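# Put the bench's graduated cylinder upright in cart's tray

## Task

Take the glass graduated cylinder off the bench that has shelves and stand it upright in the cart's top tray. At the end its base must sit on the tray floor itself, not on the base of another cylinder, and every other cylinder must also be standing in the tray. The task fails if any graduated cylinder tips over or touches the room's floor, drops more than a few centimetres, or takes a hard knock. It also fails if any bottle or jar is left toppled, or if the robot tips over or finishes leaning.

## Robot and tools

Robot: TidyBot++, a wheeled base 0.54 m long, 0.50 m wide and 0.38 m tall, driven by four casters. It carries a single seven-joint arm with a two-finger gripper. The shoulder sits 0.12 m ahead of the base centre and 0.68 m up. The segments are 0.42 m (upper arm), 0.31 m (forearm) and 0.31 m (wrist to hand point). Cameras: base_camera (pinhole, 644x364) and wrist_camera (fisheye, 644x476, looks along the hand). The arm starts folded with the hand pointing down, reaching up to 0.08 m past the front of the base.

Frames: base frame has its origin on the floor under the base centre, x forward, y left, z up, in metres. hand_pose is reported in it, at the point between the finger pads. The hand's own z axis runs out along the fingers, and the fingers close along its y axis. The odometry frame is the base frame as it was at the start. base_odometry comes from wheel turns only, so slip shows up as travel. Heading is in radians, positive to the left. base_tilt is in degrees, and forward/right are positive.

move: one action per call. Its parts start together.
- base: an object with any of translate_m (forward +), strafe_m (left +), both in metres from -2 to 2, and rotate_rad (counter-clockwise +) from -6.3 to 6.3. These are offsets from where the base last reported itself, along its axes at command start.
- joints: absolute targets by name. joint_1_rad (any angle; positive turns the arm clockwise from above, opposite to heading). joint_2_rad shoulder -2.249 to 2.249. joint_3_rad any angle. joint_4_rad elbow -2.579 to 2.579. joint_5_rad any angle. joint_6_rad wrist -2.099 to 2.099. joint_7_rad any angle; at 1.57 with the hand down, the fingers open left/right. gripper_pos ranges from 0 (open, about 85 mm gap) to 1 (closed, squeezing hard). For any-angle joints, send steps under half a turn.
- target: one flat list of 7 numbers [x, y, z, qw, qx, qy, qz]. This is an absolute hand pose in the base frame, in metres plus a unit quaternion. With target, joints may only contain gripper_pos.
- speeds: caps for this action only. translate_m/strafe_m take 0.05 to 0.5 m/s (give just one of them for a combined move). rotate_rad takes 0.1 to 1.57 rad/s.
- cameras: a list of base_camera, wrist_camera or all. Omit it for all; pass [] for none.
- blocking: true (the default) returns once everything rests. false returns in about half a second while motion continues. A new move overrides only the parts it names.

A move with no action just reports the state and images. Unknown keys make a call invalid. Out-of-range values get it refused, and then your remaining calls in that reply are skipped. The same happens after an uncommanded stop.

wait: seconds from 0 to 10, plus cameras. It returns early once motions end.
stop: brakes all running motions. Braked parts read "stopped" and may keep pressing on whatever they touch.
zoom_image: camera plus region [x0, y0, x1, y1] in pixels of that camera's latest image. The region can be up to 504x504 pixels.
finished_scene: scene is the current scene's number. It ends the scene irreversibly, and the result must hold without the robot.

Result lines: "pictures" gives the image order. "move" reads done, or else the worst status. base_status, joint_status and hand_status can be done, moving, off_target (resting away from the target, maybe still pushing), stopped, contact_stop or time_out (the target is dropped and the part holds), not_followed (a check withheld the arm targets), or torque_fault. "joint command not followed"/"cause:" means a self-collision was predicted. "pose unreachable" means a target was withheld. hand_target is where the joint targets would put the hand. motor_effort gives percent of maximum, with the peak in brackets. There is also a motor temperatures line. on_its_own lists motions you did not command. "ARM HIT" means a hard collision with the base or the arm itself.

Working tips:
- The hand usually stops within about 3 cm of a target. To correct, add (wanted minus measured hand_pose) to your last target. To hold still, resend hand_target, not hand_pose.
- A hand pointing down can rise to about 0.94 m, and only near the base. Pointing it forward, low and close to the base tends to fail or strike the base.
- The arm does not avoid furniture and keeps pushing once blocked. Nothing stops it from hitting the base.
- A held object makes the arm sag. Correct with target deltas. Never command a joint to its current reading while loaded.
- When a held cylinder touches down, hand_pose stops dropping and effort shifts only slightly. Lower in small steps, and open the gripper only once it is resting.
- gripper_pos 1 reading off_target means something is held. Closed fingertips reach about 20 mm past the hand point.

Avoid:
- driving or turning while the raised arm is caught on something, since the robot can tip;
- swinging a stretched arm sideways, or reaching far out from the fold over nearby furniture;
- base moves into obstacles, which keep pushing and may still read done;
- sensor-limit hits, which freeze the arm for 10 s;
- long holds or strains, which heat the motors and can force a weak-braking cooldown (limit_stop_at_motor_heat).

Also avoid drops, releasing moving objects, slams and hard grips on glass that is still supported. Stray objects may occasionally be nudged by outside pushes.

Each tool is called as a command line: name --argument value for each argument, lists and objects as JSON in quotes; but a table of rows of numbers goes row by row, as --pt "numbers of a row", without its own name.

## Session

move --joints '{"joint_6_rad": -2.0}'

Scene clock: 1.33 s.
Motor temperatures (°C): [32 29 26 29 34 33 39]
move: not_followed
base_odometry: x=+0.000 y=+0.000 heading=+0.000
base_tilt: forward=-0.1 right=+0.4
base_status: not commanded
joint_positions: joint_1_rad=-0.006 joint_2_rad=-0.353 joint_3_rad=+3.118 joint_4_rad=-2.502 joint_5_rad=-0.025 joint_6_rad=-1.065 joint_7_rad=+1.545 gripper_pos=+0.000
joint_status: joint_6_rad not_followed (moved -0.165 of -1.100)
motor_effort: joint_1_rad=+0(1) joint_2_rad=-2(2) joint_3_rad=+1(2) joint_4_rad=+14(18) joint_5_rad=+0(1) joint_6_rad=-1(3) joint_7_rad=+0(0)
hand_pose: x=+0.2136 y=+0.0101 z=+0.5942 quat_wxyz=(-0.006, +0.999, -0.005, -0.037) (m; base frame)
hand_target: x=+0.2057 y=+0.0099 z=+0.5955 quat_wxyz=(-0.005, +0.999, -0.005, -0.050) (m; base frame)
hand_status: not commanded
pictures: base_camera, wrist_camera
joint command not followed: on one or more control steps a check withheld the commanded joint targets, and the robot was not sent them on those steps. On the call's last step the targets were still withheld.
cause: the commanded joint targets, or the way to them, would bring two parts of the arm too close to each other (its gripper and another part of the arm, with the joints from joint_2_rad to joint_7_rad between them).

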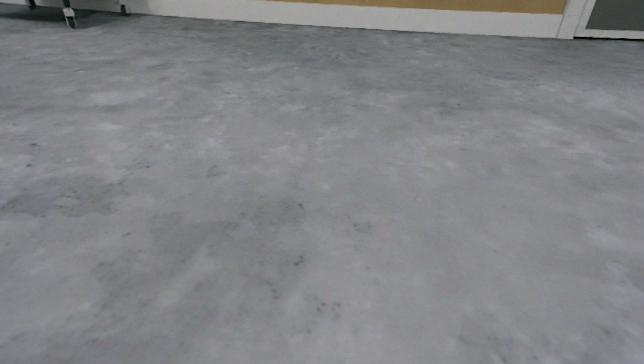

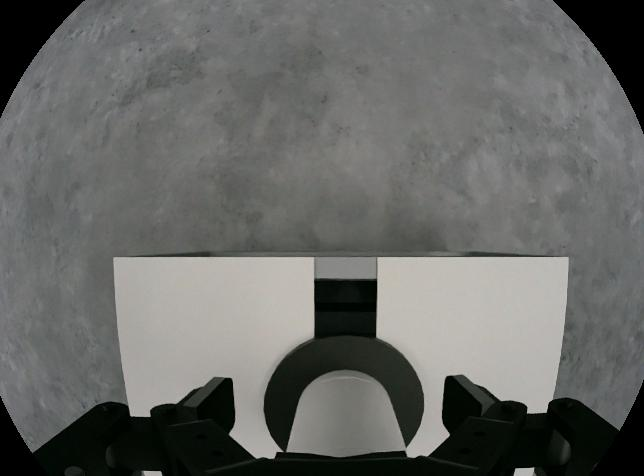

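move --joints '{"joint_6_rad": 0.35, "joint_1_rad":0, "joint_2_rad":-0.38,"joint_4_rad":-2.48}'

move --base '{"rotate_rad": 1.4}'

move --base '{"rotate_rad": 1.4}'

move --base '{"rotate_rad": 1.7}'

Scene clock: 8.63 s.
Motor temperatures (°C): [32 29 26 29 34 33 39]
move: done
base_odometry: x=+0.000 y=+0.000 heading=+0.000
base_tilt: forward=-0.1 right=+0.3
base_status: not commanded
joint_positions: joint_1_rad=-0.006 joint_2_rad=-0.367 joint_3_rad=+3.118 joint_4_rad=-2.487 joint_5_rad=-0.025 joint_6_rad=+0.258 joint_7_rad=+1.545 gripper_pos=+0.000
joint_status: all done
motor_effort: joint_1_rad=+0(2) joint_2_rad=-6(7) joint_3_rad=+2(2) joint_4_rad=+20(20) joint_5_rad=+1(1) joint_6_rad=+8(9) joint_7_rad=+0(0)
hand_pose: x=+0.5341 y=+0.0123 z=+0.8210 quat_wxyz=(-0.017, +0.802, -0.008, +0.597) (m; base frame)
hand_target: x=+0.5402 y=+0.0094 z=+0.8582 quat_wxyz=(-0.016, +0.768, -0.010, +0.641) (m; base frame)
hand_status: not commanded
pictures: base_camera, wrist_camera
held back during your reply time, on 82 control steps: two parts of the arm were too close to each other, or the arm's last command would have brought them too close.
led back after a hold: the arm was led back toward your command in small steps, so it may still be short of it.
joint command not followed: on one or more control steps a check withheld the commanded joint targets, and the robot was not sent them on those steps.
cause: the commanded joint targets, or the way to them, would bring two parts of the arm too close to each other (its gripper and another part of the arm, with the joints from joint_2_rad to joint_7_rad between them).

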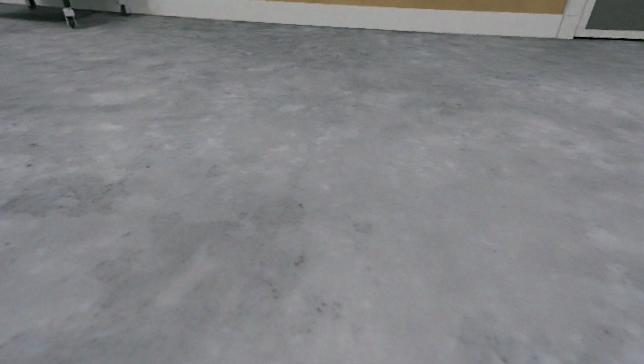

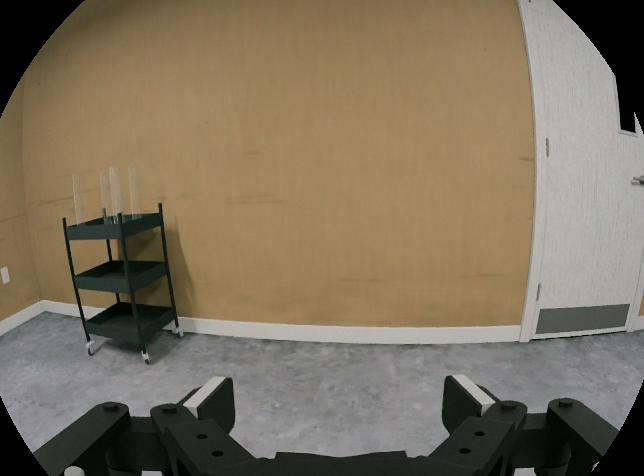

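Scene clock: 10.83 s.
Motor temperatures (°C): [32 29 26 29 34 33 39]
move: done
base_odometry: x=+0.000 y=+0.000 heading=+1.400
base_tilt: forward=-0.1 right=+0.3
base_status: done
joint_positions: joint_1_rad=-0.006 joint_2_rad=-0.367 joint_3_rad=+3.118 joint_4_rad=-2.487 joint_5_rad=-0.025 joint_6_rad=+0.261 joint_7_rad=+1.545 gripper_pos=+0.000
joint_status: not commanded
motor_effort: joint_1_rad=-1(2) joint_2_rad=-6(8) joint_3_rad=+2(3) joint_4_rad=+20(20) joint_5_rad=+0(2) joint_6_rad=+8(9) joint_7_rad=+0(1)
hand_pose: x=+0.5343 y=+0.0122 z=+0.8218 quat_wxyz=(-0.017, +0.801, -0.008, +0.598) (m; base frame)
hand_target: x=+0.5402 y=+0.0094 z=+0.8582 quat_wxyz=(-0.016, +0.768, -0.010, +0.641) (m; base frame)
hand_status: not commanded
pictures: base_camera, wrist_camera

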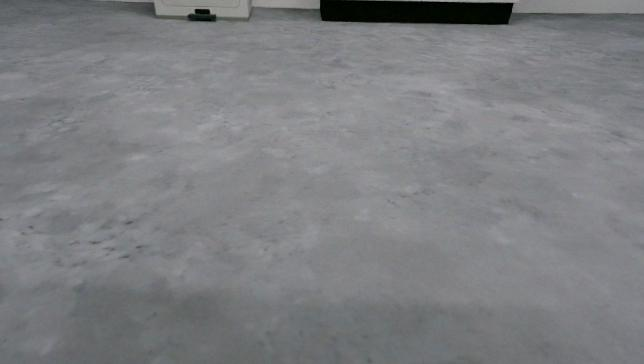

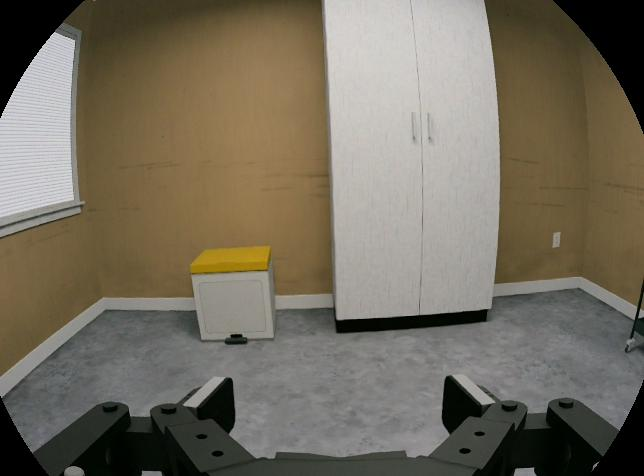

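Scene clock: 13.03 s.
Motor temperatures (°C): [32 29 26 29 34 33 39]
move: done
base_odometry: x=+0.000 y=+0.000 heading=+2.800
base_tilt: forward=-0.1 right=+0.3
base_status: done
joint_positions: joint_1_rad=-0.006 joint_2_rad=-0.367 joint_3_rad=+3.118 joint_4_rad=-2.487 joint_5_rad=-0.025 joint_6_rad=+0.261 joint_7_rad=+1.545 gripper_pos=+0.000
joint_status: not commanded
motor_effort: joint_1_rad=+0(2) joint_2_rad=-7(7) joint_3_rad=+2(3) joint_4_rad=+20(20) joint_5_rad=+0(2) joint_6_rad=+8(9) joint_7_rad=+0(0)
hand_pose: x=+0.5343 y=+0.0120 z=+0.8219 quat_wxyz=(-0.017, +0.801, -0.008, +0.598) (m; base frame)
hand_target: x=+0.5402 y=+0.0094 z=+0.8582 quat_wxyz=(-0.016, +0.768, -0.010, +0.641) (m; base frame)
hand_status: not commanded
pictures: base_camera, wrist_camera

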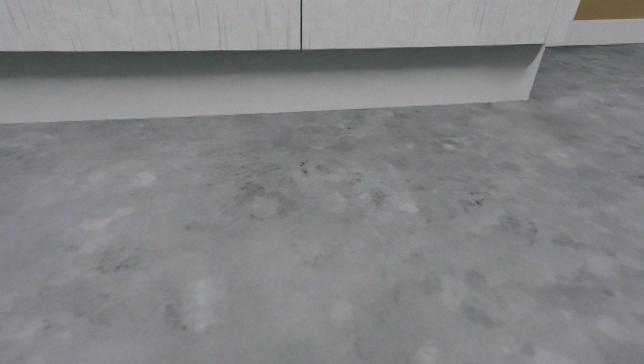

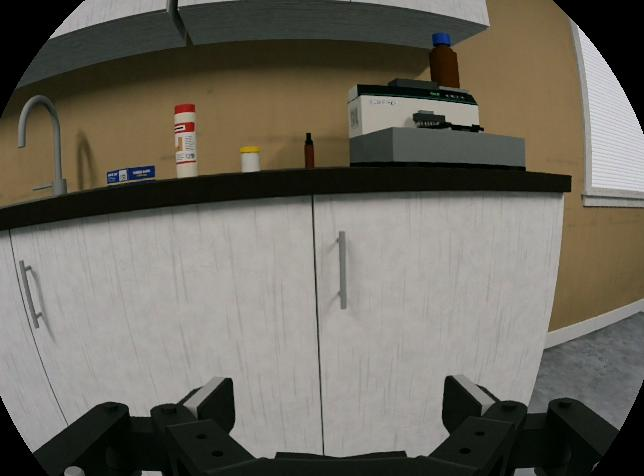

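Scene clock: 15.40 s.
Motor temperatures (°C): [32 29 26 29 34 33 39]
move: done
base_odometry: x=+0.000 y=+0.000 heading=-1.784
base_tilt: forward=-0.1 right=+0.3
base_status: done
joint_positions: joint_1_rad=-0.005 joint_2_rad=-0.367 joint_3_rad=+3.118 joint_4_rad=-2.487 joint_5_rad=-0.025 joint_6_rad=+0.261 joint_7_rad=+1.545 gripper_pos=+0.000
joint_status: not commanded
motor_effort: joint_1_rad=-1(2) joint_2_rad=-6(8) joint_3_rad=+1(3) joint_4_rad=+20(20) joint_5_rad=+1(2) joint_6_rad=+8(9) joint_7_rad=+0(0)
hand_pose: x=+0.5344 y=+0.0119 z=+0.8220 quat_wxyz=(-0.017, +0.801, -0.008, +0.598) (m; base frame)
hand_target: x=+0.5402 y=+0.0094 z=+0.8582 quat_wxyz=(-0.016, +0.768, -0.010, +0.641) (m; base frame)
hand_status: not commanded
pictures: base_camera, wrist_camera

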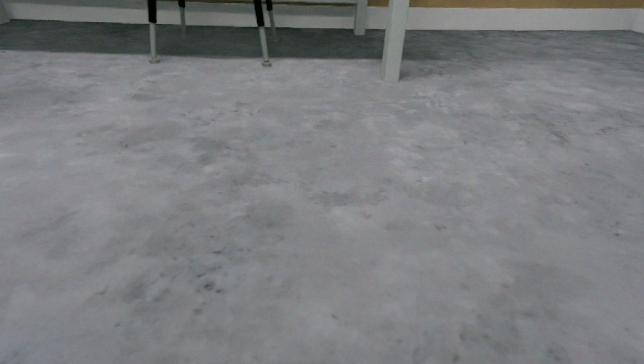

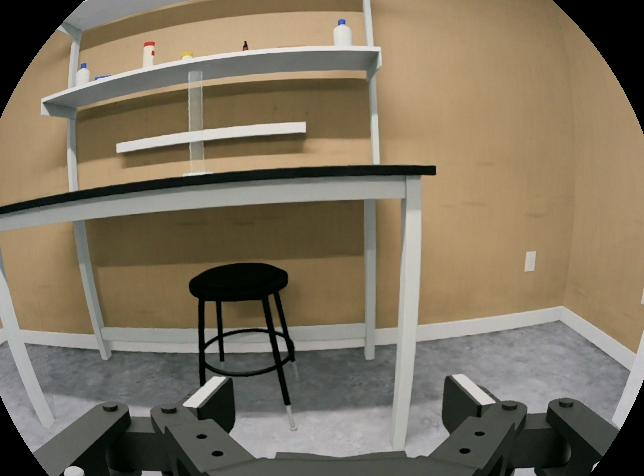

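move --base '{"rotate_rad": 0.61}' --cameras '[]'

move --base '{"strafe_m": -0.37}' --joints '{"joint_4_rad": -2.2, "joint_6_rad": 0.1}'

Scene clock: 35.13 s.
Motor temperatures (°C): [32 29 26 29 34 34 39]
move: done
base_odometry: x=+0.000 y=+0.000 heading=-1.174
base_tilt: forward=-0.1 right=+0.3
base_status: done
joint_positions: joint_1_rad=-0.005 joint_2_rad=-0.367 joint_3_rad=+3.118 joint_4_rad=-2.487 joint_5_rad=-0.025 joint_6_rad=+0.261 joint_7_rad=+1.545 gripper_pos=+0.000
joint_status: not commanded
motor_effort: joint_1_rad=-1(2) joint_2_rad=-6(8) joint_3_rad=+2(3) joint_4_rad=+20(20) joint_5_rad=+1(1) joint_6_rad=+8(9) joint_7_rad=+0(0)
hand_pose: x=+0.5344 y=+0.0118 z=+0.8220 quat_wxyz=(-0.017, +0.801, -0.008, +0.598) (m; base frame)
hand_target: x=+0.5402 y=+0.0094 z=+0.8582 quat_wxyz=(-0.016, +0.768, -0.010, +0.641) (m; base frame)
hand_status: not commanded
pictures: none
No camera images: "cameras" was empty.

Scene clock: 37.17 s.
Motor temperatures (°C): [32 29 26 29 34 34 39]
move: done
base_odometry: x=-0.341 y=-0.143 heading=-1.174
base_tilt: forward=-0.1 right=+0.4
base_status: done
joint_positions: joint_1_rad=-0.005 joint_2_rad=-0.367 joint_3_rad=+3.118 joint_4_rad=-2.214 joint_5_rad=-0.025 joint_6_rad=+0.173 joint_7_rad=+1.545 gripper_pos=+0.000
joint_status: all done
motor_effort: joint_1_rad=+0(2) joint_2_rad=-7(9) joint_3_rad=+2(3) joint_4_rad=+22(23) joint_5_rad=+0(1) joint_6_rad=+9(10) joint_7_rad=+0(1)
hand_pose: x=+0.5796 y=+0.0145 z=+0.9562 quat_wxyz=(-0.021, +0.743, -0.007, +0.669) (m; base frame)
hand_target: x=+0.5750 y=+0.0129 z=+0.9486 quat_wxyz=(-0.019, +0.758, -0.009, +0.652) (m; base frame)
hand_status: not commanded
pictures: base_camera, wrist_camera

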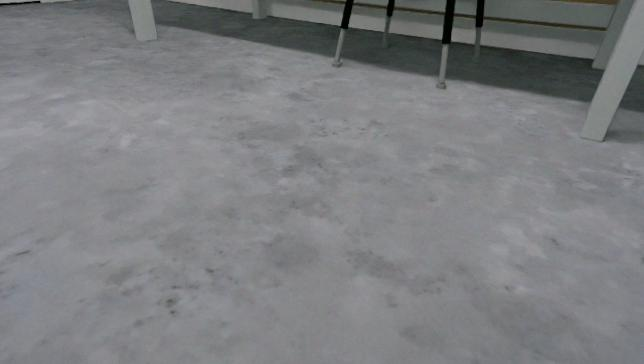

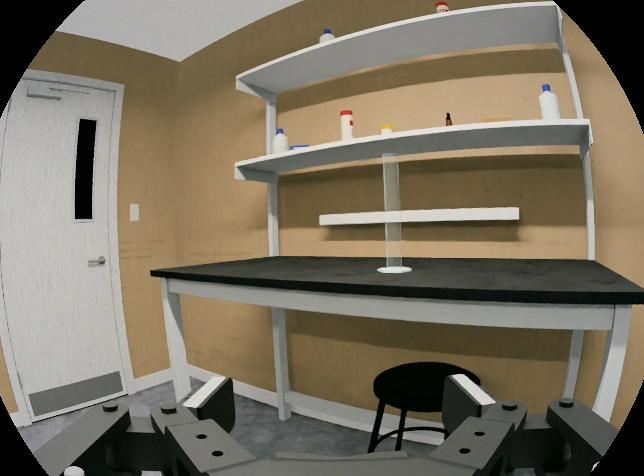

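move --base '{"rotate_rad": -0.31}' --cameras '[]'

move --base '{"strafe_m": 0.2}' --joints '{"joint_6_rad": 0.35, "joint_5_rad":0,"joint_3_rad":3.14,"joint_1_rad":0}' --cameras '["wrist_camera"]'

move --base '{"translate_m": 0.2}' --cameras '["wrist_camera"]'

Scene clock: 53.83 s.
Motor temperatures (°C): [32 29 26 29 34 34 39]
move: done
base_odometry: x=-0.341 y=-0.143 heading=-1.484
base_tilt: forward=-0.1 right=+0.3
base_status: done
joint_positions: joint_1_rad=-0.002 joint_2_rad=-0.367 joint_3_rad=+3.119 joint_4_rad=-2.214 joint_5_rad=-0.025 joint_6_rad=+0.172 joint_7_rad=+1.545 gripper_pos=+0.000
joint_status: not commanded
motor_effort: joint_1_rad=+0(2) joint_2_rad=-8(9) joint_3_rad=+2(3) joint_4_rad=+22(23) joint_5_rad=+0(1) joint_6_rad=+9(9) joint_7_rad=+0(0)
hand_pose: x=+0.5796 y=+0.0129 z=+0.9561 quat_wxyz=(-0.020, +0.743, -0.009, +0.669) (m; base frame)
hand_target: x=+0.5750 y=+0.0129 z=+0.9486 quat_wxyz=(-0.019, +0.758, -0.009, +0.652) (m; base frame)
hand_status: not commanded
pictures: none
No camera images: "cameras" was empty.

Scene clock: 55.47 s.
Motor temperatures (°C): [32 29 26 29 34 34 39]
move: done
base_odometry: x=-0.142 y=-0.126 heading=-1.484
base_tilt: forward=-0.1 right=+0.3
base_status: done
joint_positions: joint_1_rad=-0.002 joint_2_rad=-0.373 joint_3_rad=+3.130 joint_4_rad=-2.204 joint_5_rad=-0.025 joint_6_rad=+0.328 joint_7_rad=+1.545 gripper_pos=+0.000
joint_status: all done
motor_effort: joint_1_rad=+0(2) joint_2_rad=-8(10) joint_3_rad=+1(4) joint_4_rad=+22(24) joint_5_rad=+0(2) joint_6_rad=+8(10) joint_7_rad=+0(0)
hand_pose: x=+0.5800 y=+0.0061 z=+1.0138 quat_wxyz=(-0.018, +0.683, -0.014, +0.730) (m; base frame)
hand_target: x=+0.5773 y=+0.0022 z=+1.0263 quat_wxyz=(-0.010, +0.671, -0.008, +0.742) (m; base frame)
hand_status: not commanded
pictures: wrist_camera

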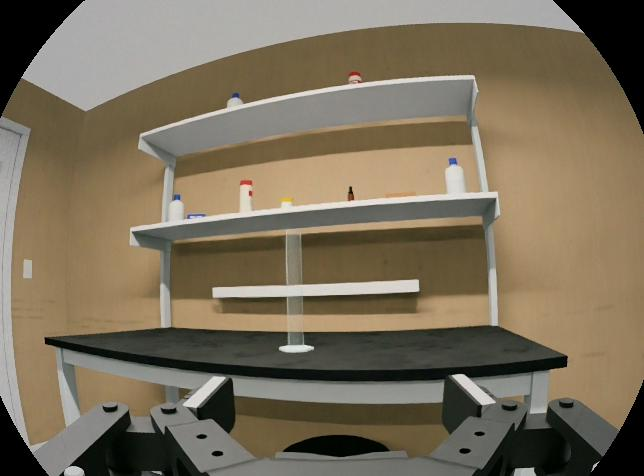

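Scene clock: 57.10 s.
Motor temperatures (°C): [32 29 26 29 34 34 39]
move: done
base_odometry: x=-0.125 y=-0.325 heading=-1.484
base_tilt: forward=-0.1 right=+0.3
base_status: done
joint_positions: joint_1_rad=-0.002 joint_2_rad=-0.374 joint_3_rad=+3.130 joint_4_rad=-2.204 joint_5_rad=-0.025 joint_6_rad=+0.328 joint_7_rad=+1.545 gripper_pos=+0.000
joint_status: not commanded
motor_effort: joint_1_rad=+0(1) joint_2_rad=-8(12) joint_3_rad=+2(2) joint_4_rad=+22(23) joint_5_rad=+0(1) joint_6_rad=+8(9) joint_7_rad=+0(1)
hand_pose: x=+0.5796 y=+0.0061 z=+1.0143 quat_wxyz=(-0.018, +0.682, -0.014, +0.731) (m; base frame)
hand_target: x=+0.5773 y=+0.0022 z=+1.0263 quat_wxyz=(-0.010, +0.671, -0.008, +0.742) (m; base frame)
hand_status: not commanded
pictures: wrist_camera

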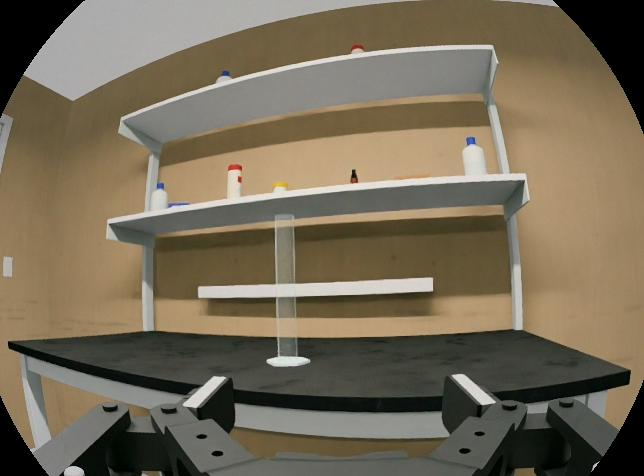

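move --base '{"translate_m": 0.25,"strafe_m":0.085}' --cameras '["wrist_camera"]'

Scene clock: 69.10 s.
Motor temperatures (°C): [32 29 26 29 34 34 39]
move: done
base_odometry: x=-0.018 y=-0.567 heading=-1.484
base_tilt: forward=-0.1 right=+0.3
base_status: done
joint_positions: joint_1_rad=-0.002 joint_2_rad=-0.374 joint_3_rad=+3.130 joint_4_rad=-2.204 joint_5_rad=-0.025 joint_6_rad=+0.328 joint_7_rad=+1.545 gripper_pos=+0.000
joint_status: not commanded
motor_effort: joint_1_rad=-1(1) joint_2_rad=-7(12) joint_3_rad=+2(2) joint_4_rad=+23(23) joint_5_rad=+0(1) joint_6_rad=+8(9) joint_7_rad=+0(0)
hand_pose: x=+0.5794 y=+0.0061 z=+1.0145 quat_wxyz=(-0.018, +0.682, -0.014, +0.731) (m; base frame)
hand_target: x=+0.5773 y=+0.0022 z=+1.0263 quat_wxyz=(-0.010, +0.671, -0.008, +0.742) (m; base frame)
hand_status: not commanded
pictures: wrist_camera

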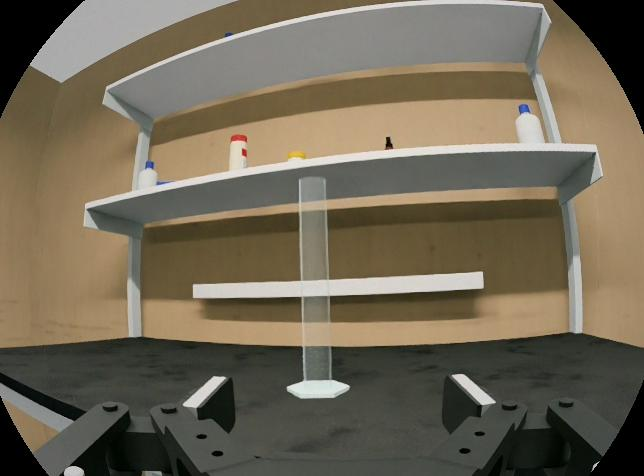

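move --base '{"translate_m": 0.27,"strafe_m":0.015}' --speeds '{"translate_m": 0.25}' --joints '{"joint_6_rad":0.21}'

move --joints '{"joint_1_rad":0,"joint_2_rad":0.033,"joint_3_rad":3.14,"joint_4_rad":-1.70,"joint_5_rad":0,"joint_6_rad":0.161}' --cameras '["wrist_camera"]'

Scene clock: 91.77 s.
Motor temperatures (°C): [32 29 26 29 34 34 39]
move: done
base_odometry: x=+0.020 y=-0.834 heading=-1.484
base_tilt: forward=-0.1 right=+0.3
base_status: done
joint_positions: joint_1_rad=-0.002 joint_2_rad=-0.381 joint_3_rad=+3.130 joint_4_rad=-2.205 joint_5_rad=-0.025 joint_6_rad=+0.228 joint_7_rad=+1.545 gripper_pos=+0.000
joint_status: all done
motor_effort: joint_1_rad=+0(1) joint_2_rad=-7(10) joint_3_rad=+1(2) joint_4_rad=+22(25) joint_5_rad=+1(1) joint_6_rad=+8(10) joint_7_rad=+0(0)
hand_pose: x=+0.5780 y=+0.0067 z=+0.9857 quat_wxyz=(-0.018, +0.716, -0.014, +0.698) (m; base frame)
hand_target: x=+0.5786 y=+0.0022 z=+0.9828 quat_wxyz=(-0.009, +0.721, -0.008, +0.693) (m; base frame)
hand_status: not commanded
pictures: base_camera, wrist_camera

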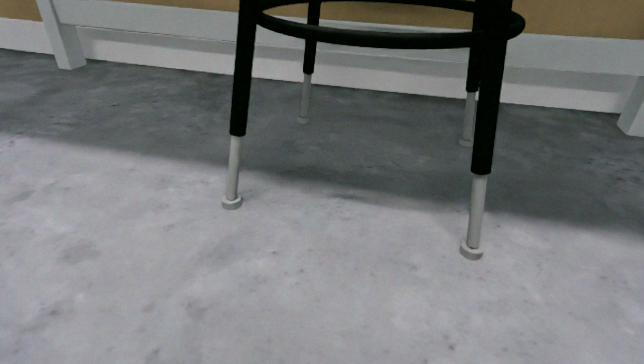

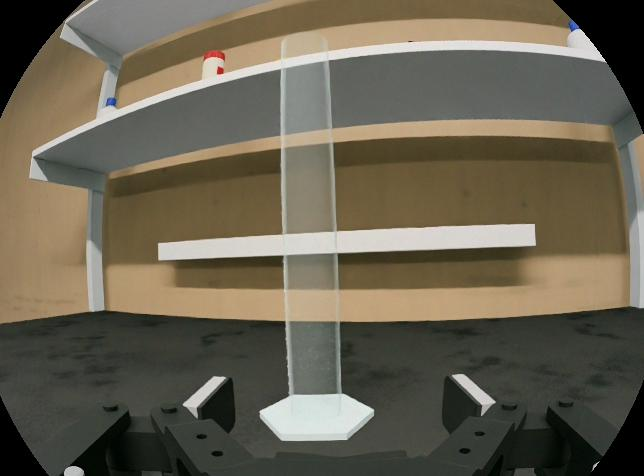

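Scene clock: 93.47 s.
Motor temperatures (°C): [32 29 26 29 34 34 39]
move: done
base_odometry: x=+0.020 y=-0.834 heading=-1.484
base_tilt: forward=+0.0 right=+0.3
base_status: not commanded
joint_positions: joint_1_rad=-0.002 joint_2_rad=+0.019 joint_3_rad=+3.130 joint_4_rad=-1.718 joint_5_rad=-0.025 joint_6_rad=+0.228 joint_7_rad=+1.545 gripper_pos=+0.000
joint_status: all done
motor_effort: joint_1_rad=-1(1) joint_2_rad=-22(24) joint_3_rad=+1(3) joint_4_rad=+22(24) joint_5_rad=+0(2) joint_6_rad=+8(10) joint_7_rad=+0(0)
hand_pose: x=+0.7474 y=+0.0079 z=+1.0699 quat_wxyz=(-0.021, +0.685, -0.014, +0.728) (m; base frame)
hand_target: x=+0.7544 y=+0.0024 z=+1.0512 quat_wxyz=(-0.010, +0.707, -0.008, +0.707) (m; base frame)
hand_status: not commanded
pictures: wrist_camera

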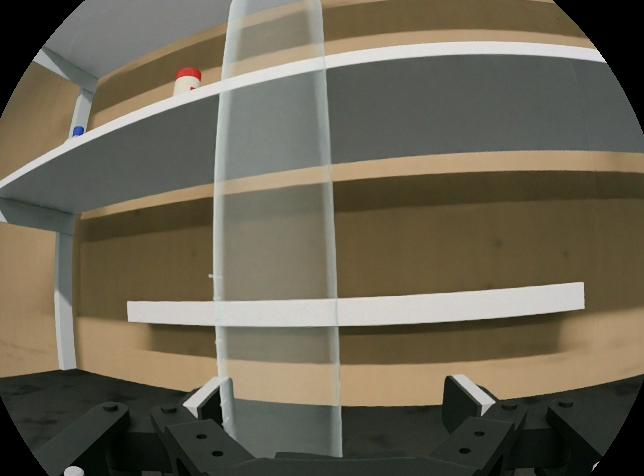

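zoom_image --camera "wrist_camera" --region '[150, 280, 500, 476]'

Scaled by 1.440.

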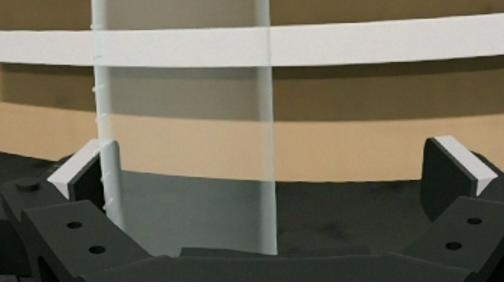

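move --base '{"translate_m": -0.05}' --speeds '{"translate_m": 0.1}' --cameras '[]'

move --base '{"strafe_m": 0.022}' --speeds '{"strafe_m": 0.1}' --cameras '["wrist_camera"]'

Scene clock: 106.50 s.
Motor temperatures (°C): [32 29 26 29 34 34 39]
move: done
base_odometry: x=+0.016 y=-0.785 heading=-1.484
base_tilt: forward=-0.1 right=+0.3
base_status: done
joint_positions: joint_1_rad=-0.002 joint_2_rad=+0.023 joint_3_rad=+3.130 joint_4_rad=-1.715 joint_5_rad=-0.025 joint_6_rad=+0.227 joint_7_rad=+1.545 gripper_pos=+0.000
joint_status: not commanded
motor_effort: joint_1_rad=+0(2) joint_2_rad=-22(25) joint_3_rad=+1(2) joint_4_rad=+23(24) joint_5_rad=+1(1) joint_6_rad=+9(9) joint_7_rad=+0(0)
hand_pose: x=+0.7493 y=+0.0080 z=+1.0685 quat_wxyz=(-0.021, +0.686, -0.014, +0.728) (m; base frame)
hand_target: x=+0.7544 y=+0.0024 z=+1.0512 quat_wxyz=(-0.010, +0.707, -0.008, +0.707) (m; base frame)
hand_status: not commanded
pictures: none
No camera images: "cameras" was empty.

Scene clock: 107.30 s.
Motor temperatures (°C): [32 29 26 29 34 34 39]
move: done
base_odometry: x=+0.038 y=-0.783 heading=-1.484
base_tilt: forward=-0.1 right=+0.3
base_status: done
joint_positions: joint_1_rad=-0.004 joint_2_rad=+0.023 joint_3_rad=+3.131 joint_4_rad=-1.715 joint_5_rad=-0.025 joint_6_rad=+0.227 joint_7_rad=+1.545 gripper_pos=+0.000
joint_status: not commanded
motor_effort: joint_1_rad=+0(3) joint_2_rad=-23(23) joint_3_rad=+1(3) joint_4_rad=+22(23) joint_5_rad=+0(1) joint_6_rad=+8(9) joint_7_rad=+0(0)
hand_pose: x=+0.7493 y=+0.0086 z=+1.0685 quat_wxyz=(-0.021, +0.686, -0.014, +0.728) (m; base frame)
hand_target: x=+0.7544 y=+0.0024 z=+1.0512 quat_wxyz=(-0.010, +0.707, -0.008, +0.707) (m; base frame)
hand_status: not commanded
pictures: wrist_camera

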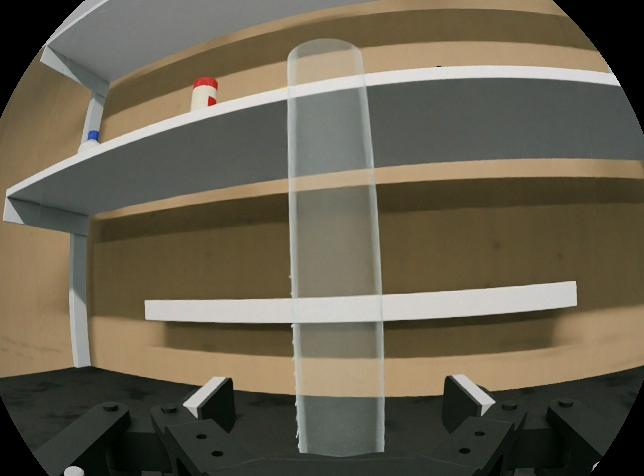

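move --base '{"translate_m": 0.052}' --speeds '{"translate_m": 0.1}' --cameras '["wrist_camera"]'

zoom_image --camera "wrist_camera" --region '[150, 280, 500, 476]'

Scene clock: 114.67 s.
Motor temperatures (°C): [32 29 26 30 34 34 39]
move: done
base_odometry: x=+0.042 y=-0.835 heading=-1.484
base_tilt: forward=+0.0 right=+0.3
base_status: done
joint_positions: joint_1_rad=-0.004 joint_2_rad=+0.026 joint_3_rad=+3.131 joint_4_rad=-1.714 joint_5_rad=-0.025 joint_6_rad=+0.227 joint_7_rad=+1.545 gripper_pos=+0.000
joint_status: not commanded
motor_effort: joint_1_rad=-1(1) joint_2_rad=-22(25) joint_3_rad=+1(1) joint_4_rad=+23(24) joint_5_rad=+0(1) joint_6_rad=+8(9) joint_7_rad=+0(0)
hand_pose: x=+0.7505 y=+0.0086 z=+1.0672 quat_wxyz=(-0.021, +0.686, -0.014, +0.727) (m; base frame)
hand_target: x=+0.7544 y=+0.0024 z=+1.0512 quat_wxyz=(-0.010, +0.707, -0.008, +0.707) (m; base frame)
hand_status: not commanded
pictures: wrist_camera

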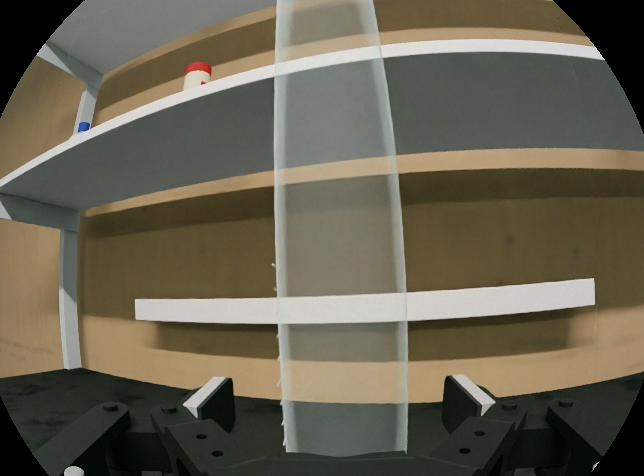

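Scaled by 1.440.

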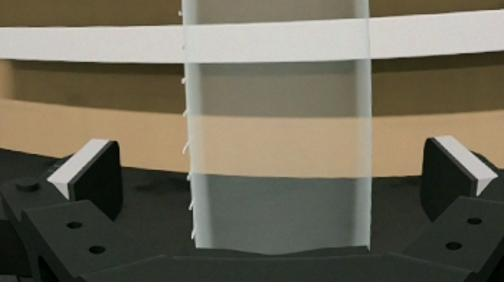

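move --base '{"translate_m": 0.02, "strafe_m":-0.003}' --speeds '{"translate_m": 0.1}' --cameras '["wrist_camera"]'

move --joints '{"gripper_pos": 0.3}' --cameras '["wrist_camera"]'

Scene clock: 119.67 s.
Motor temperatures (°C): [32 29 26 30 34 34 39]
move: done
base_odometry: x=+0.041 y=-0.855 heading=-1.484
base_tilt: forward=-0.1 right=+0.3
base_status: done
joint_positions: joint_1_rad=-0.004 joint_2_rad=+0.032 joint_3_rad=+3.131 joint_4_rad=-1.713 joint_5_rad=-0.025 joint_6_rad=+0.227 joint_7_rad=+1.545 gripper_pos=+0.000
joint_status: not commanded
motor_effort: joint_1_rad=-1(1) joint_2_rad=-23(26) joint_3_rad=+1(2) joint_4_rad=+22(24) joint_5_rad=+1(1) joint_6_rad=+8(9) joint_7_rad=+0(0)
hand_pose: x=+0.7528 y=+0.0086 z=+1.0641 quat_wxyz=(-0.021, +0.688, -0.014, +0.725) (m; base frame)
hand_target: x=+0.7544 y=+0.0024 z=+1.0512 quat_wxyz=(-0.010, +0.707, -0.008, +0.707) (m; base frame)
hand_status: not commanded
pictures: wrist_camera

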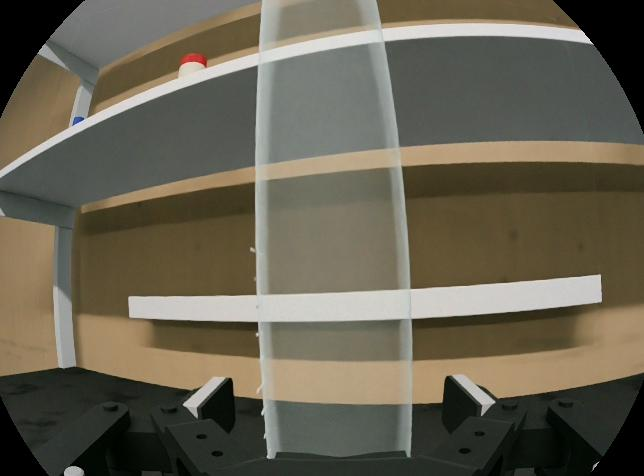

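Scene clock: 120.37 s.
Motor temperatures (°C): [32 29 26 30 34 34 39]
move: done
base_odometry: x=+0.041 y=-0.855 heading=-1.484
base_tilt: forward=-0.1 right=+0.3
base_status: not commanded
joint_positions: joint_1_rad=-0.004 joint_2_rad=+0.032 joint_3_rad=+3.131 joint_4_rad=-1.713 joint_5_rad=-0.025 joint_6_rad=+0.227 joint_7_rad=+1.545 gripper_pos=+0.300
joint_status: all done
motor_effort: joint_1_rad=-1(1) joint_2_rad=-22(24) joint_3_rad=+1(1) joint_4_rad=+22(23) joint_5_rad=+0(1) joint_6_rad=+8(9) joint_7_rad=+0(0)
hand_pose: x=+0.7528 y=+0.0086 z=+1.0641 quat_wxyz=(-0.021, +0.688, -0.014, +0.725) (m; base frame)
hand_target: x=+0.7544 y=+0.0024 z=+1.0512 quat_wxyz=(-0.010, +0.707, -0.008, +0.707) (m; base frame)
hand_status: not commanded
pictures: wrist_camera

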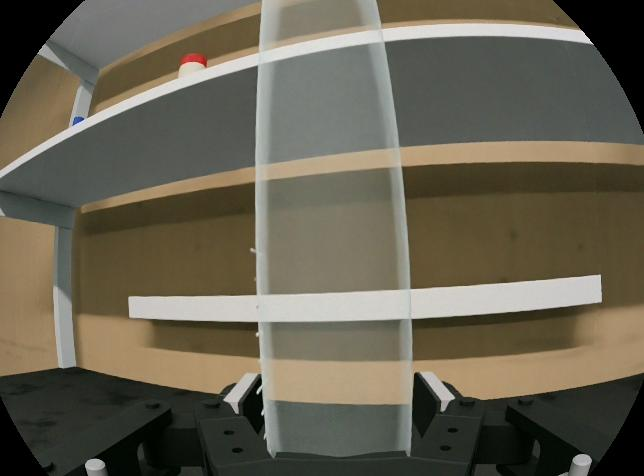

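move --joints '{"gripper_pos": 0.6}' --cameras '["wrist_camera"]'

Scene clock: 123.77 s.
Motor temperatures (°C): [32 29 26 30 34 34 39]
move: off_target
base_odometry: x=+0.041 y=-0.855 heading=-1.484
base_tilt: forward=-0.1 right=+0.3
base_status: not commanded
joint_positions: joint_1_rad=-0.004 joint_2_rad=+0.032 joint_3_rad=+3.131 joint_4_rad=-1.712 joint_5_rad=-0.025 joint_6_rad=+0.226 joint_7_rad=+1.545 gripper_pos=+0.521
joint_status: gripper_pos off_target (ended at +0.521, target +0.600)
motor_effort: joint_1_rad=+0(1) joint_2_rad=-22(24) joint_3_rad=+1(1) joint_4_rad=+22(24) joint_5_rad=+0(1) joint_6_rad=+8(9) joint_7_rad=+0(1)
hand_pose: x=+0.7528 y=+0.0086 z=+1.0646 quat_wxyz=(-0.021, +0.688, -0.014, +0.725) (m; base frame)
hand_target: x=+0.7544 y=+0.0024 z=+1.0512 quat_wxyz=(-0.010, +0.707, -0.008, +0.707) (m; base frame)
hand_status: not commanded
pictures: wrist_camera

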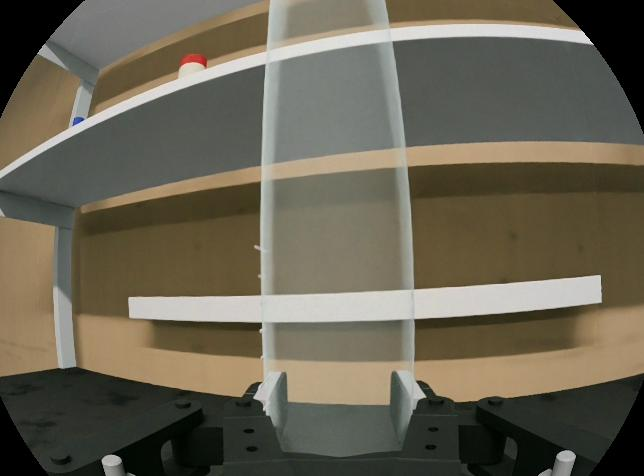

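move --joints '{"gripper_pos": 0.8}' --cameras '[]'

move --joints '{"joint_2_rad":0.024,"joint_4_rad":-1.547,"joint_6_rad":0.02}' --cameras '["wrist_camera"]'

Scene clock: 131.97 s.
Motor temperatures (°C): [32 29 26 30 34 34 39]
move: off_target
base_odometry: x=+0.041 y=-0.855 heading=-1.484
base_tilt: forward=-0.1 right=+0.3
base_status: not commanded
joint_positions: joint_1_rad=-0.004 joint_2_rad=+0.032 joint_3_rad=+3.131 joint_4_rad=-1.712 joint_5_rad=-0.025 joint_6_rad=+0.226 joint_7_rad=+1.545 gripper_pos=+0.521
joint_status: gripper_pos off_target (ended at +0.521, target +0.800)
motor_effort: joint_1_rad=-1(1) joint_2_rad=-23(24) joint_3_rad=+1(1) joint_4_rad=+23(23) joint_5_rad=-1(1) joint_6_rad=+9(9) joint_7_rad=+0(0)
hand_pose: x=+0.7528 y=+0.0086 z=+1.0646 quat_wxyz=(-0.021, +0.688, -0.014, +0.725) (m; base frame)
hand_target: x=+0.7544 y=+0.0024 z=+1.0512 quat_wxyz=(-0.010, +0.707, -0.008, +0.707) (m; base frame)
hand_status: not commanded
pictures: none
No camera images: "cameras" was empty.

Scene clock: 133.33 s.
Motor temperatures (°C): [32 29 26 30 34 34 39]
move: done
base_odometry: x=+0.041 y=-0.855 heading=-1.484
base_tilt: forward=+0.0 right=+0.3
base_status: not commanded
joint_positions: joint_1_rad=-0.004 joint_2_rad=+0.032 joint_3_rad=+3.131 joint_4_rad=-1.570 joint_5_rad=-0.025 joint_6_rad=+0.081 joint_7_rad=+1.545 gripper_pos=+0.521
joint_status: all done
motor_effort: joint_1_rad=-1(1) joint_2_rad=-25(27) joint_3_rad=+1(1) joint_4_rad=+25(27) joint_5_rad=+1(1) joint_6_rad=+10(12) joint_7_rad=+0(0)
hand_pose: x=+0.7575 y=+0.0098 z=+1.1076 quat_wxyz=(-0.023, +0.689, -0.013, +0.724) (m; base frame)
hand_target: x=+0.7547 y=+0.0024 z=+1.1086 quat_wxyz=(-0.010, +0.700, -0.008, +0.714) (m; base frame)
hand_status: not commanded
pictures: wrist_camera

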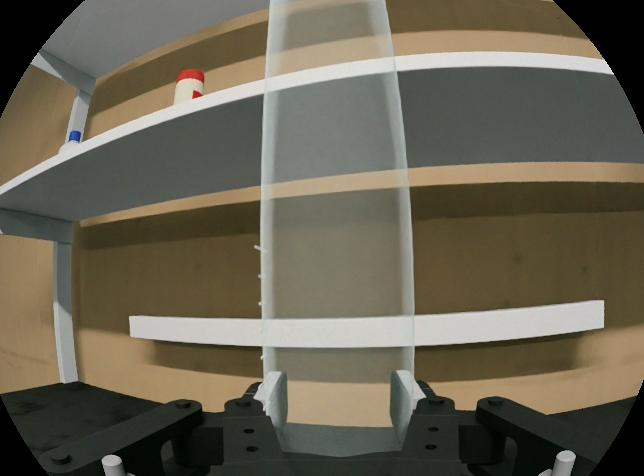

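move --base '{"translate_m": -0.45}' --speeds '{"translate_m": 0.25}' --cameras '[]'

move --base '{"rotate_rad": 1.49}' --speeds '{"rotate_rad": 0.6}' --joints '{"joint_2_rad":-0.337,"joint_4_rad":-1.832,"joint_6_rad":-0.1}' --cameras '["wrist_camera"]'

Scene clock: 150.40 s.
Motor temperatures (°C): [32 30 26 30 34 34 39]
move: done
base_odometry: x=+0.002 y=-0.407 heading=-1.484
base_tilt: forward=-0.1 right=+0.4
base_status: done
joint_positions: joint_1_rad=-0.004 joint_2_rad=+0.031 joint_3_rad=+3.131 joint_4_rad=-1.570 joint_5_rad=-0.025 joint_6_rad=+0.076 joint_7_rad=+1.545 gripper_pos=+0.521
joint_status: not commanded
motor_effort: joint_1_rad=+0(1) joint_2_rad=-26(29) joint_3_rad=+1(2) joint_4_rad=+25(26) joint_5_rad=+0(1) joint_6_rad=+10(11) joint_7_rad=+0(0)
hand_pose: x=+0.7569 y=+0.0095 z=+1.1073 quat_wxyz=(-0.023, +0.691, -0.013, +0.723) (m; base frame)
hand_target: x=+0.7547 y=+0.0024 z=+1.1086 quat_wxyz=(-0.010, +0.700, -0.008, +0.714) (m; base frame)
hand_status: not commanded
pictures: none
No camera images: "cameras" was empty.

Scene clock: 153.60 s.
Motor temperatures (°C): [32 30 26 30 34 34 39]
move: done
base_odometry: x=+0.002 y=-0.407 heading=+0.006
base_tilt: forward=-0.1 right=+0.3
base_status: done
joint_positions: joint_1_rad=-0.001 joint_2_rad=-0.325 joint_3_rad=+3.137 joint_4_rad=-1.830 joint_5_rad=-0.025 joint_6_rad=-0.041 joint_7_rad=+1.545 gripper_pos=+0.521
joint_status: all done
motor_effort: joint_1_rad=+0(3) joint_2_rad=-11(28) joint_3_rad=+1(4) joint_4_rad=+25(26) joint_5_rad=+0(2) joint_6_rad=+10(11) joint_7_rad=+0(0)
hand_pose: x=+0.6097 y=+0.0053 z=+1.1089 quat_wxyz=(-0.020, +0.698, -0.014, +0.716) (m; base frame)
hand_target: x=+0.6045 y=+0.0023 z=+1.0952 quat_wxyz=(-0.009, +0.716, -0.008, +0.698) (m; base frame)
hand_status: not commanded
pictures: wrist_camera

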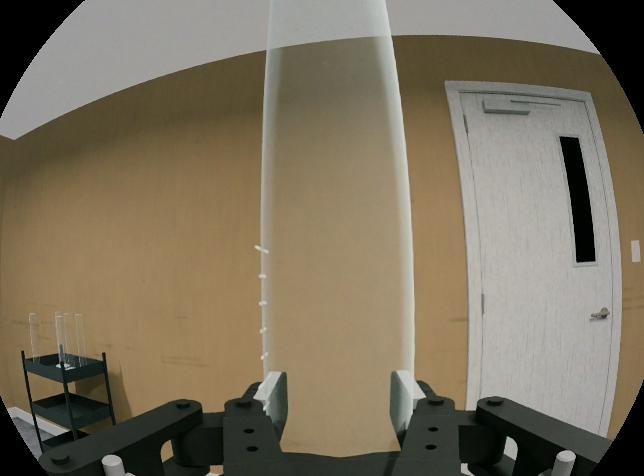

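move --base '{"translate_m": 0.7,"strafe_m":1.3}' --speeds '{"translate_m": 0.35}' --cameras '["wrist_camera","base_camera"]'

Scene clock: 161.40 s.
Motor temperatures (°C): [32 30 26 30 34 33 39]
move: done
base_odometry: x=+0.694 y=+0.898 heading=+0.007
base_tilt: forward=-0.1 right=+0.3
base_status: done
joint_positions: joint_1_rad=-0.001 joint_2_rad=-0.325 joint_3_rad=+3.137 joint_4_rad=-1.831 joint_5_rad=-0.025 joint_6_rad=-0.042 joint_7_rad=+1.545 gripper_pos=+0.521
joint_status: not commanded
motor_effort: joint_1_rad=+0(2) joint_2_rad=-12(16) joint_3_rad=+2(5) joint_4_rad=+25(26) joint_5_rad=+0(1) joint_6_rad=+10(11) joint_7_rad=+0(0)
hand_pose: x=+0.6094 y=+0.0052 z=+1.1080 quat_wxyz=(-0.020, +0.699, -0.015, +0.715) (m; base frame)
hand_target: x=+0.6045 y=+0.0023 z=+1.0952 quat_wxyz=(-0.009, +0.716, -0.008, +0.698) (m; base frame)
hand_status: not commanded
pictures: base_camera, wrist_camera

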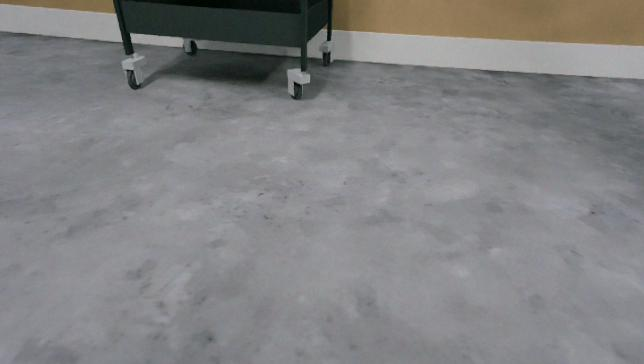

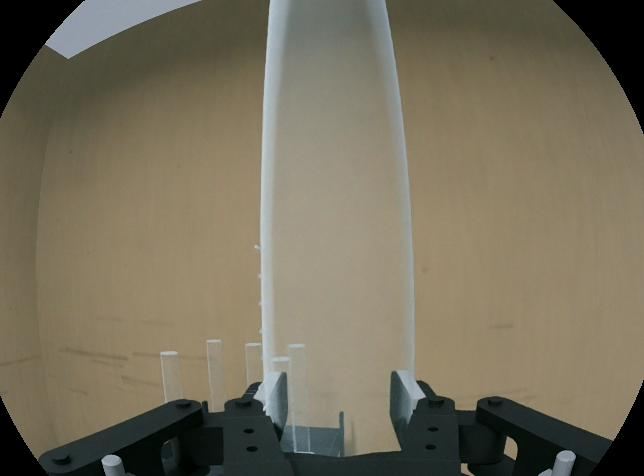

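move --joints '{"joint_6_rad":-0.75}' --cameras '["wrist_camera"]'

zoom_image --camera "wrist_camera" --region '[100, 80, 500, 380]'

Scene clock: 167.23 s.
Motor temperatures (°C): [32 30 26 30 34 33 39]
move: done
base_odometry: x=+0.694 y=+0.898 heading=+0.007
base_tilt: forward=-0.1 right=+0.3
base_status: not commanded
joint_positions: joint_1_rad=-0.001 joint_2_rad=-0.327 joint_3_rad=+3.137 joint_4_rad=-1.842 joint_5_rad=-0.025 joint_6_rad=-0.687 joint_7_rad=+1.545 gripper_pos=+0.521
joint_status: all done
motor_effort: joint_1_rad=+0(1) joint_2_rad=-11(12) joint_3_rad=+1(2) joint_4_rad=+24(26) joint_5_rad=+0(2) joint_6_rad=+8(10) joint_7_rad=+0(0)
hand_pose: x=+0.5489 y=+0.0091 z=+0.9139 quat_wxyz=(-0.018, +0.892, -0.013, +0.452) (m; base frame)
hand_target: x=+0.5365 y=+0.0021 z=+0.9084 quat_wxyz=(-0.006, +0.901, -0.011, +0.433) (m; base frame)
hand_status: not commanded
pictures: wrist_camera

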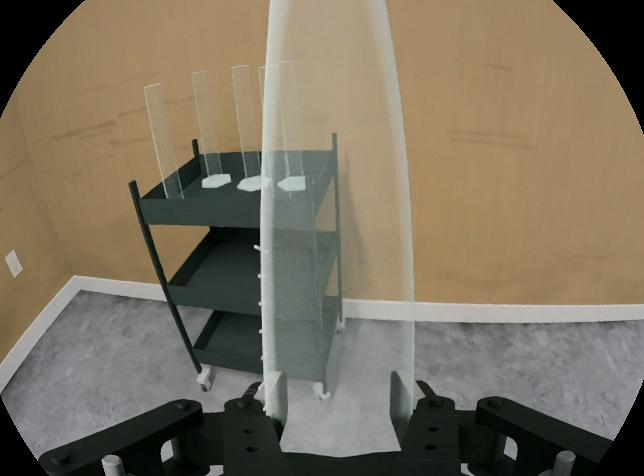

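Scaled by 1.260.

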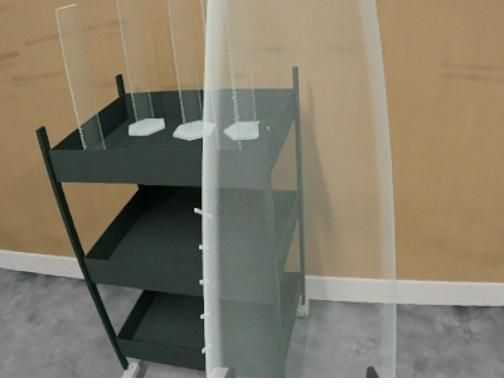

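move --base '{"translate_m": 0.2,"strafe_m":-0.12}' --speeds '{"translate_m": 0.2}' --joints '{"joint_2_rad":-0.2,"joint_4_rad":-1.5,"joint_6_rad":-1.0}' --cameras '["wrist_camera"]'

zoom_image --camera "wrist_camera" --region '[40, 60, 340, 360]'

Scene clock: 181.67 s.
Motor temperatures (°C): [32 30 26 30 34 33 39]
move: done
base_odometry: x=+0.895 y=+0.779 heading=+0.007
base_tilt: forward=-0.1 right=+0.4
base_status: done
joint_positions: joint_1_rad=-0.001 joint_2_rad=-0.199 joint_3_rad=+3.137 joint_4_rad=-1.526 joint_5_rad=-0.025 joint_6_rad=-0.934 joint_7_rad=+1.545 gripper_pos=+0.521
joint_status: all done
motor_effort: joint_1_rad=+0(1) joint_2_rad=-15(18) joint_3_rad=+1(3) joint_4_rad=+23(25) joint_5_rad=+0(1) joint_6_rad=+8(10) joint_7_rad=+0(0)
hand_pose: x=+0.5809 y=+0.0106 z=+0.9717 quat_wxyz=(-0.018, +0.905, -0.011, +0.426) (m; base frame)
hand_target: x=+0.5704 y=+0.0022 z=+0.9709 quat_wxyz=(-0.005, +0.913, -0.011, +0.408) (m; base frame)
hand_status: not commanded
pictures: wrist_camera

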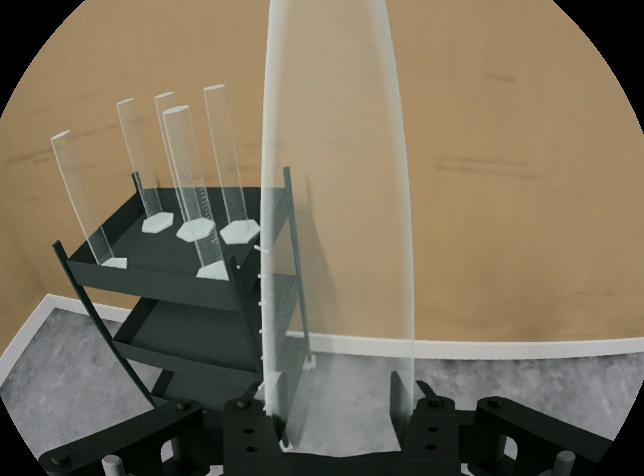

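Scaled by 1.680.

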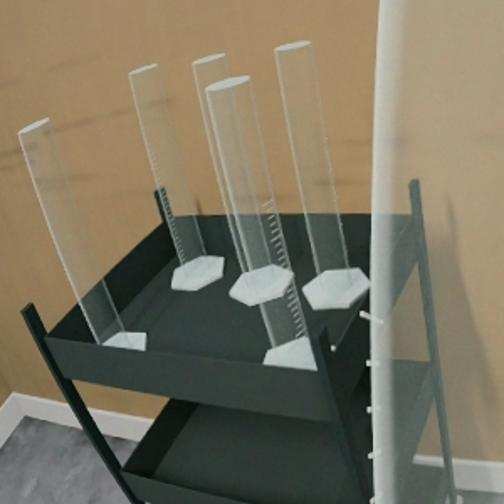

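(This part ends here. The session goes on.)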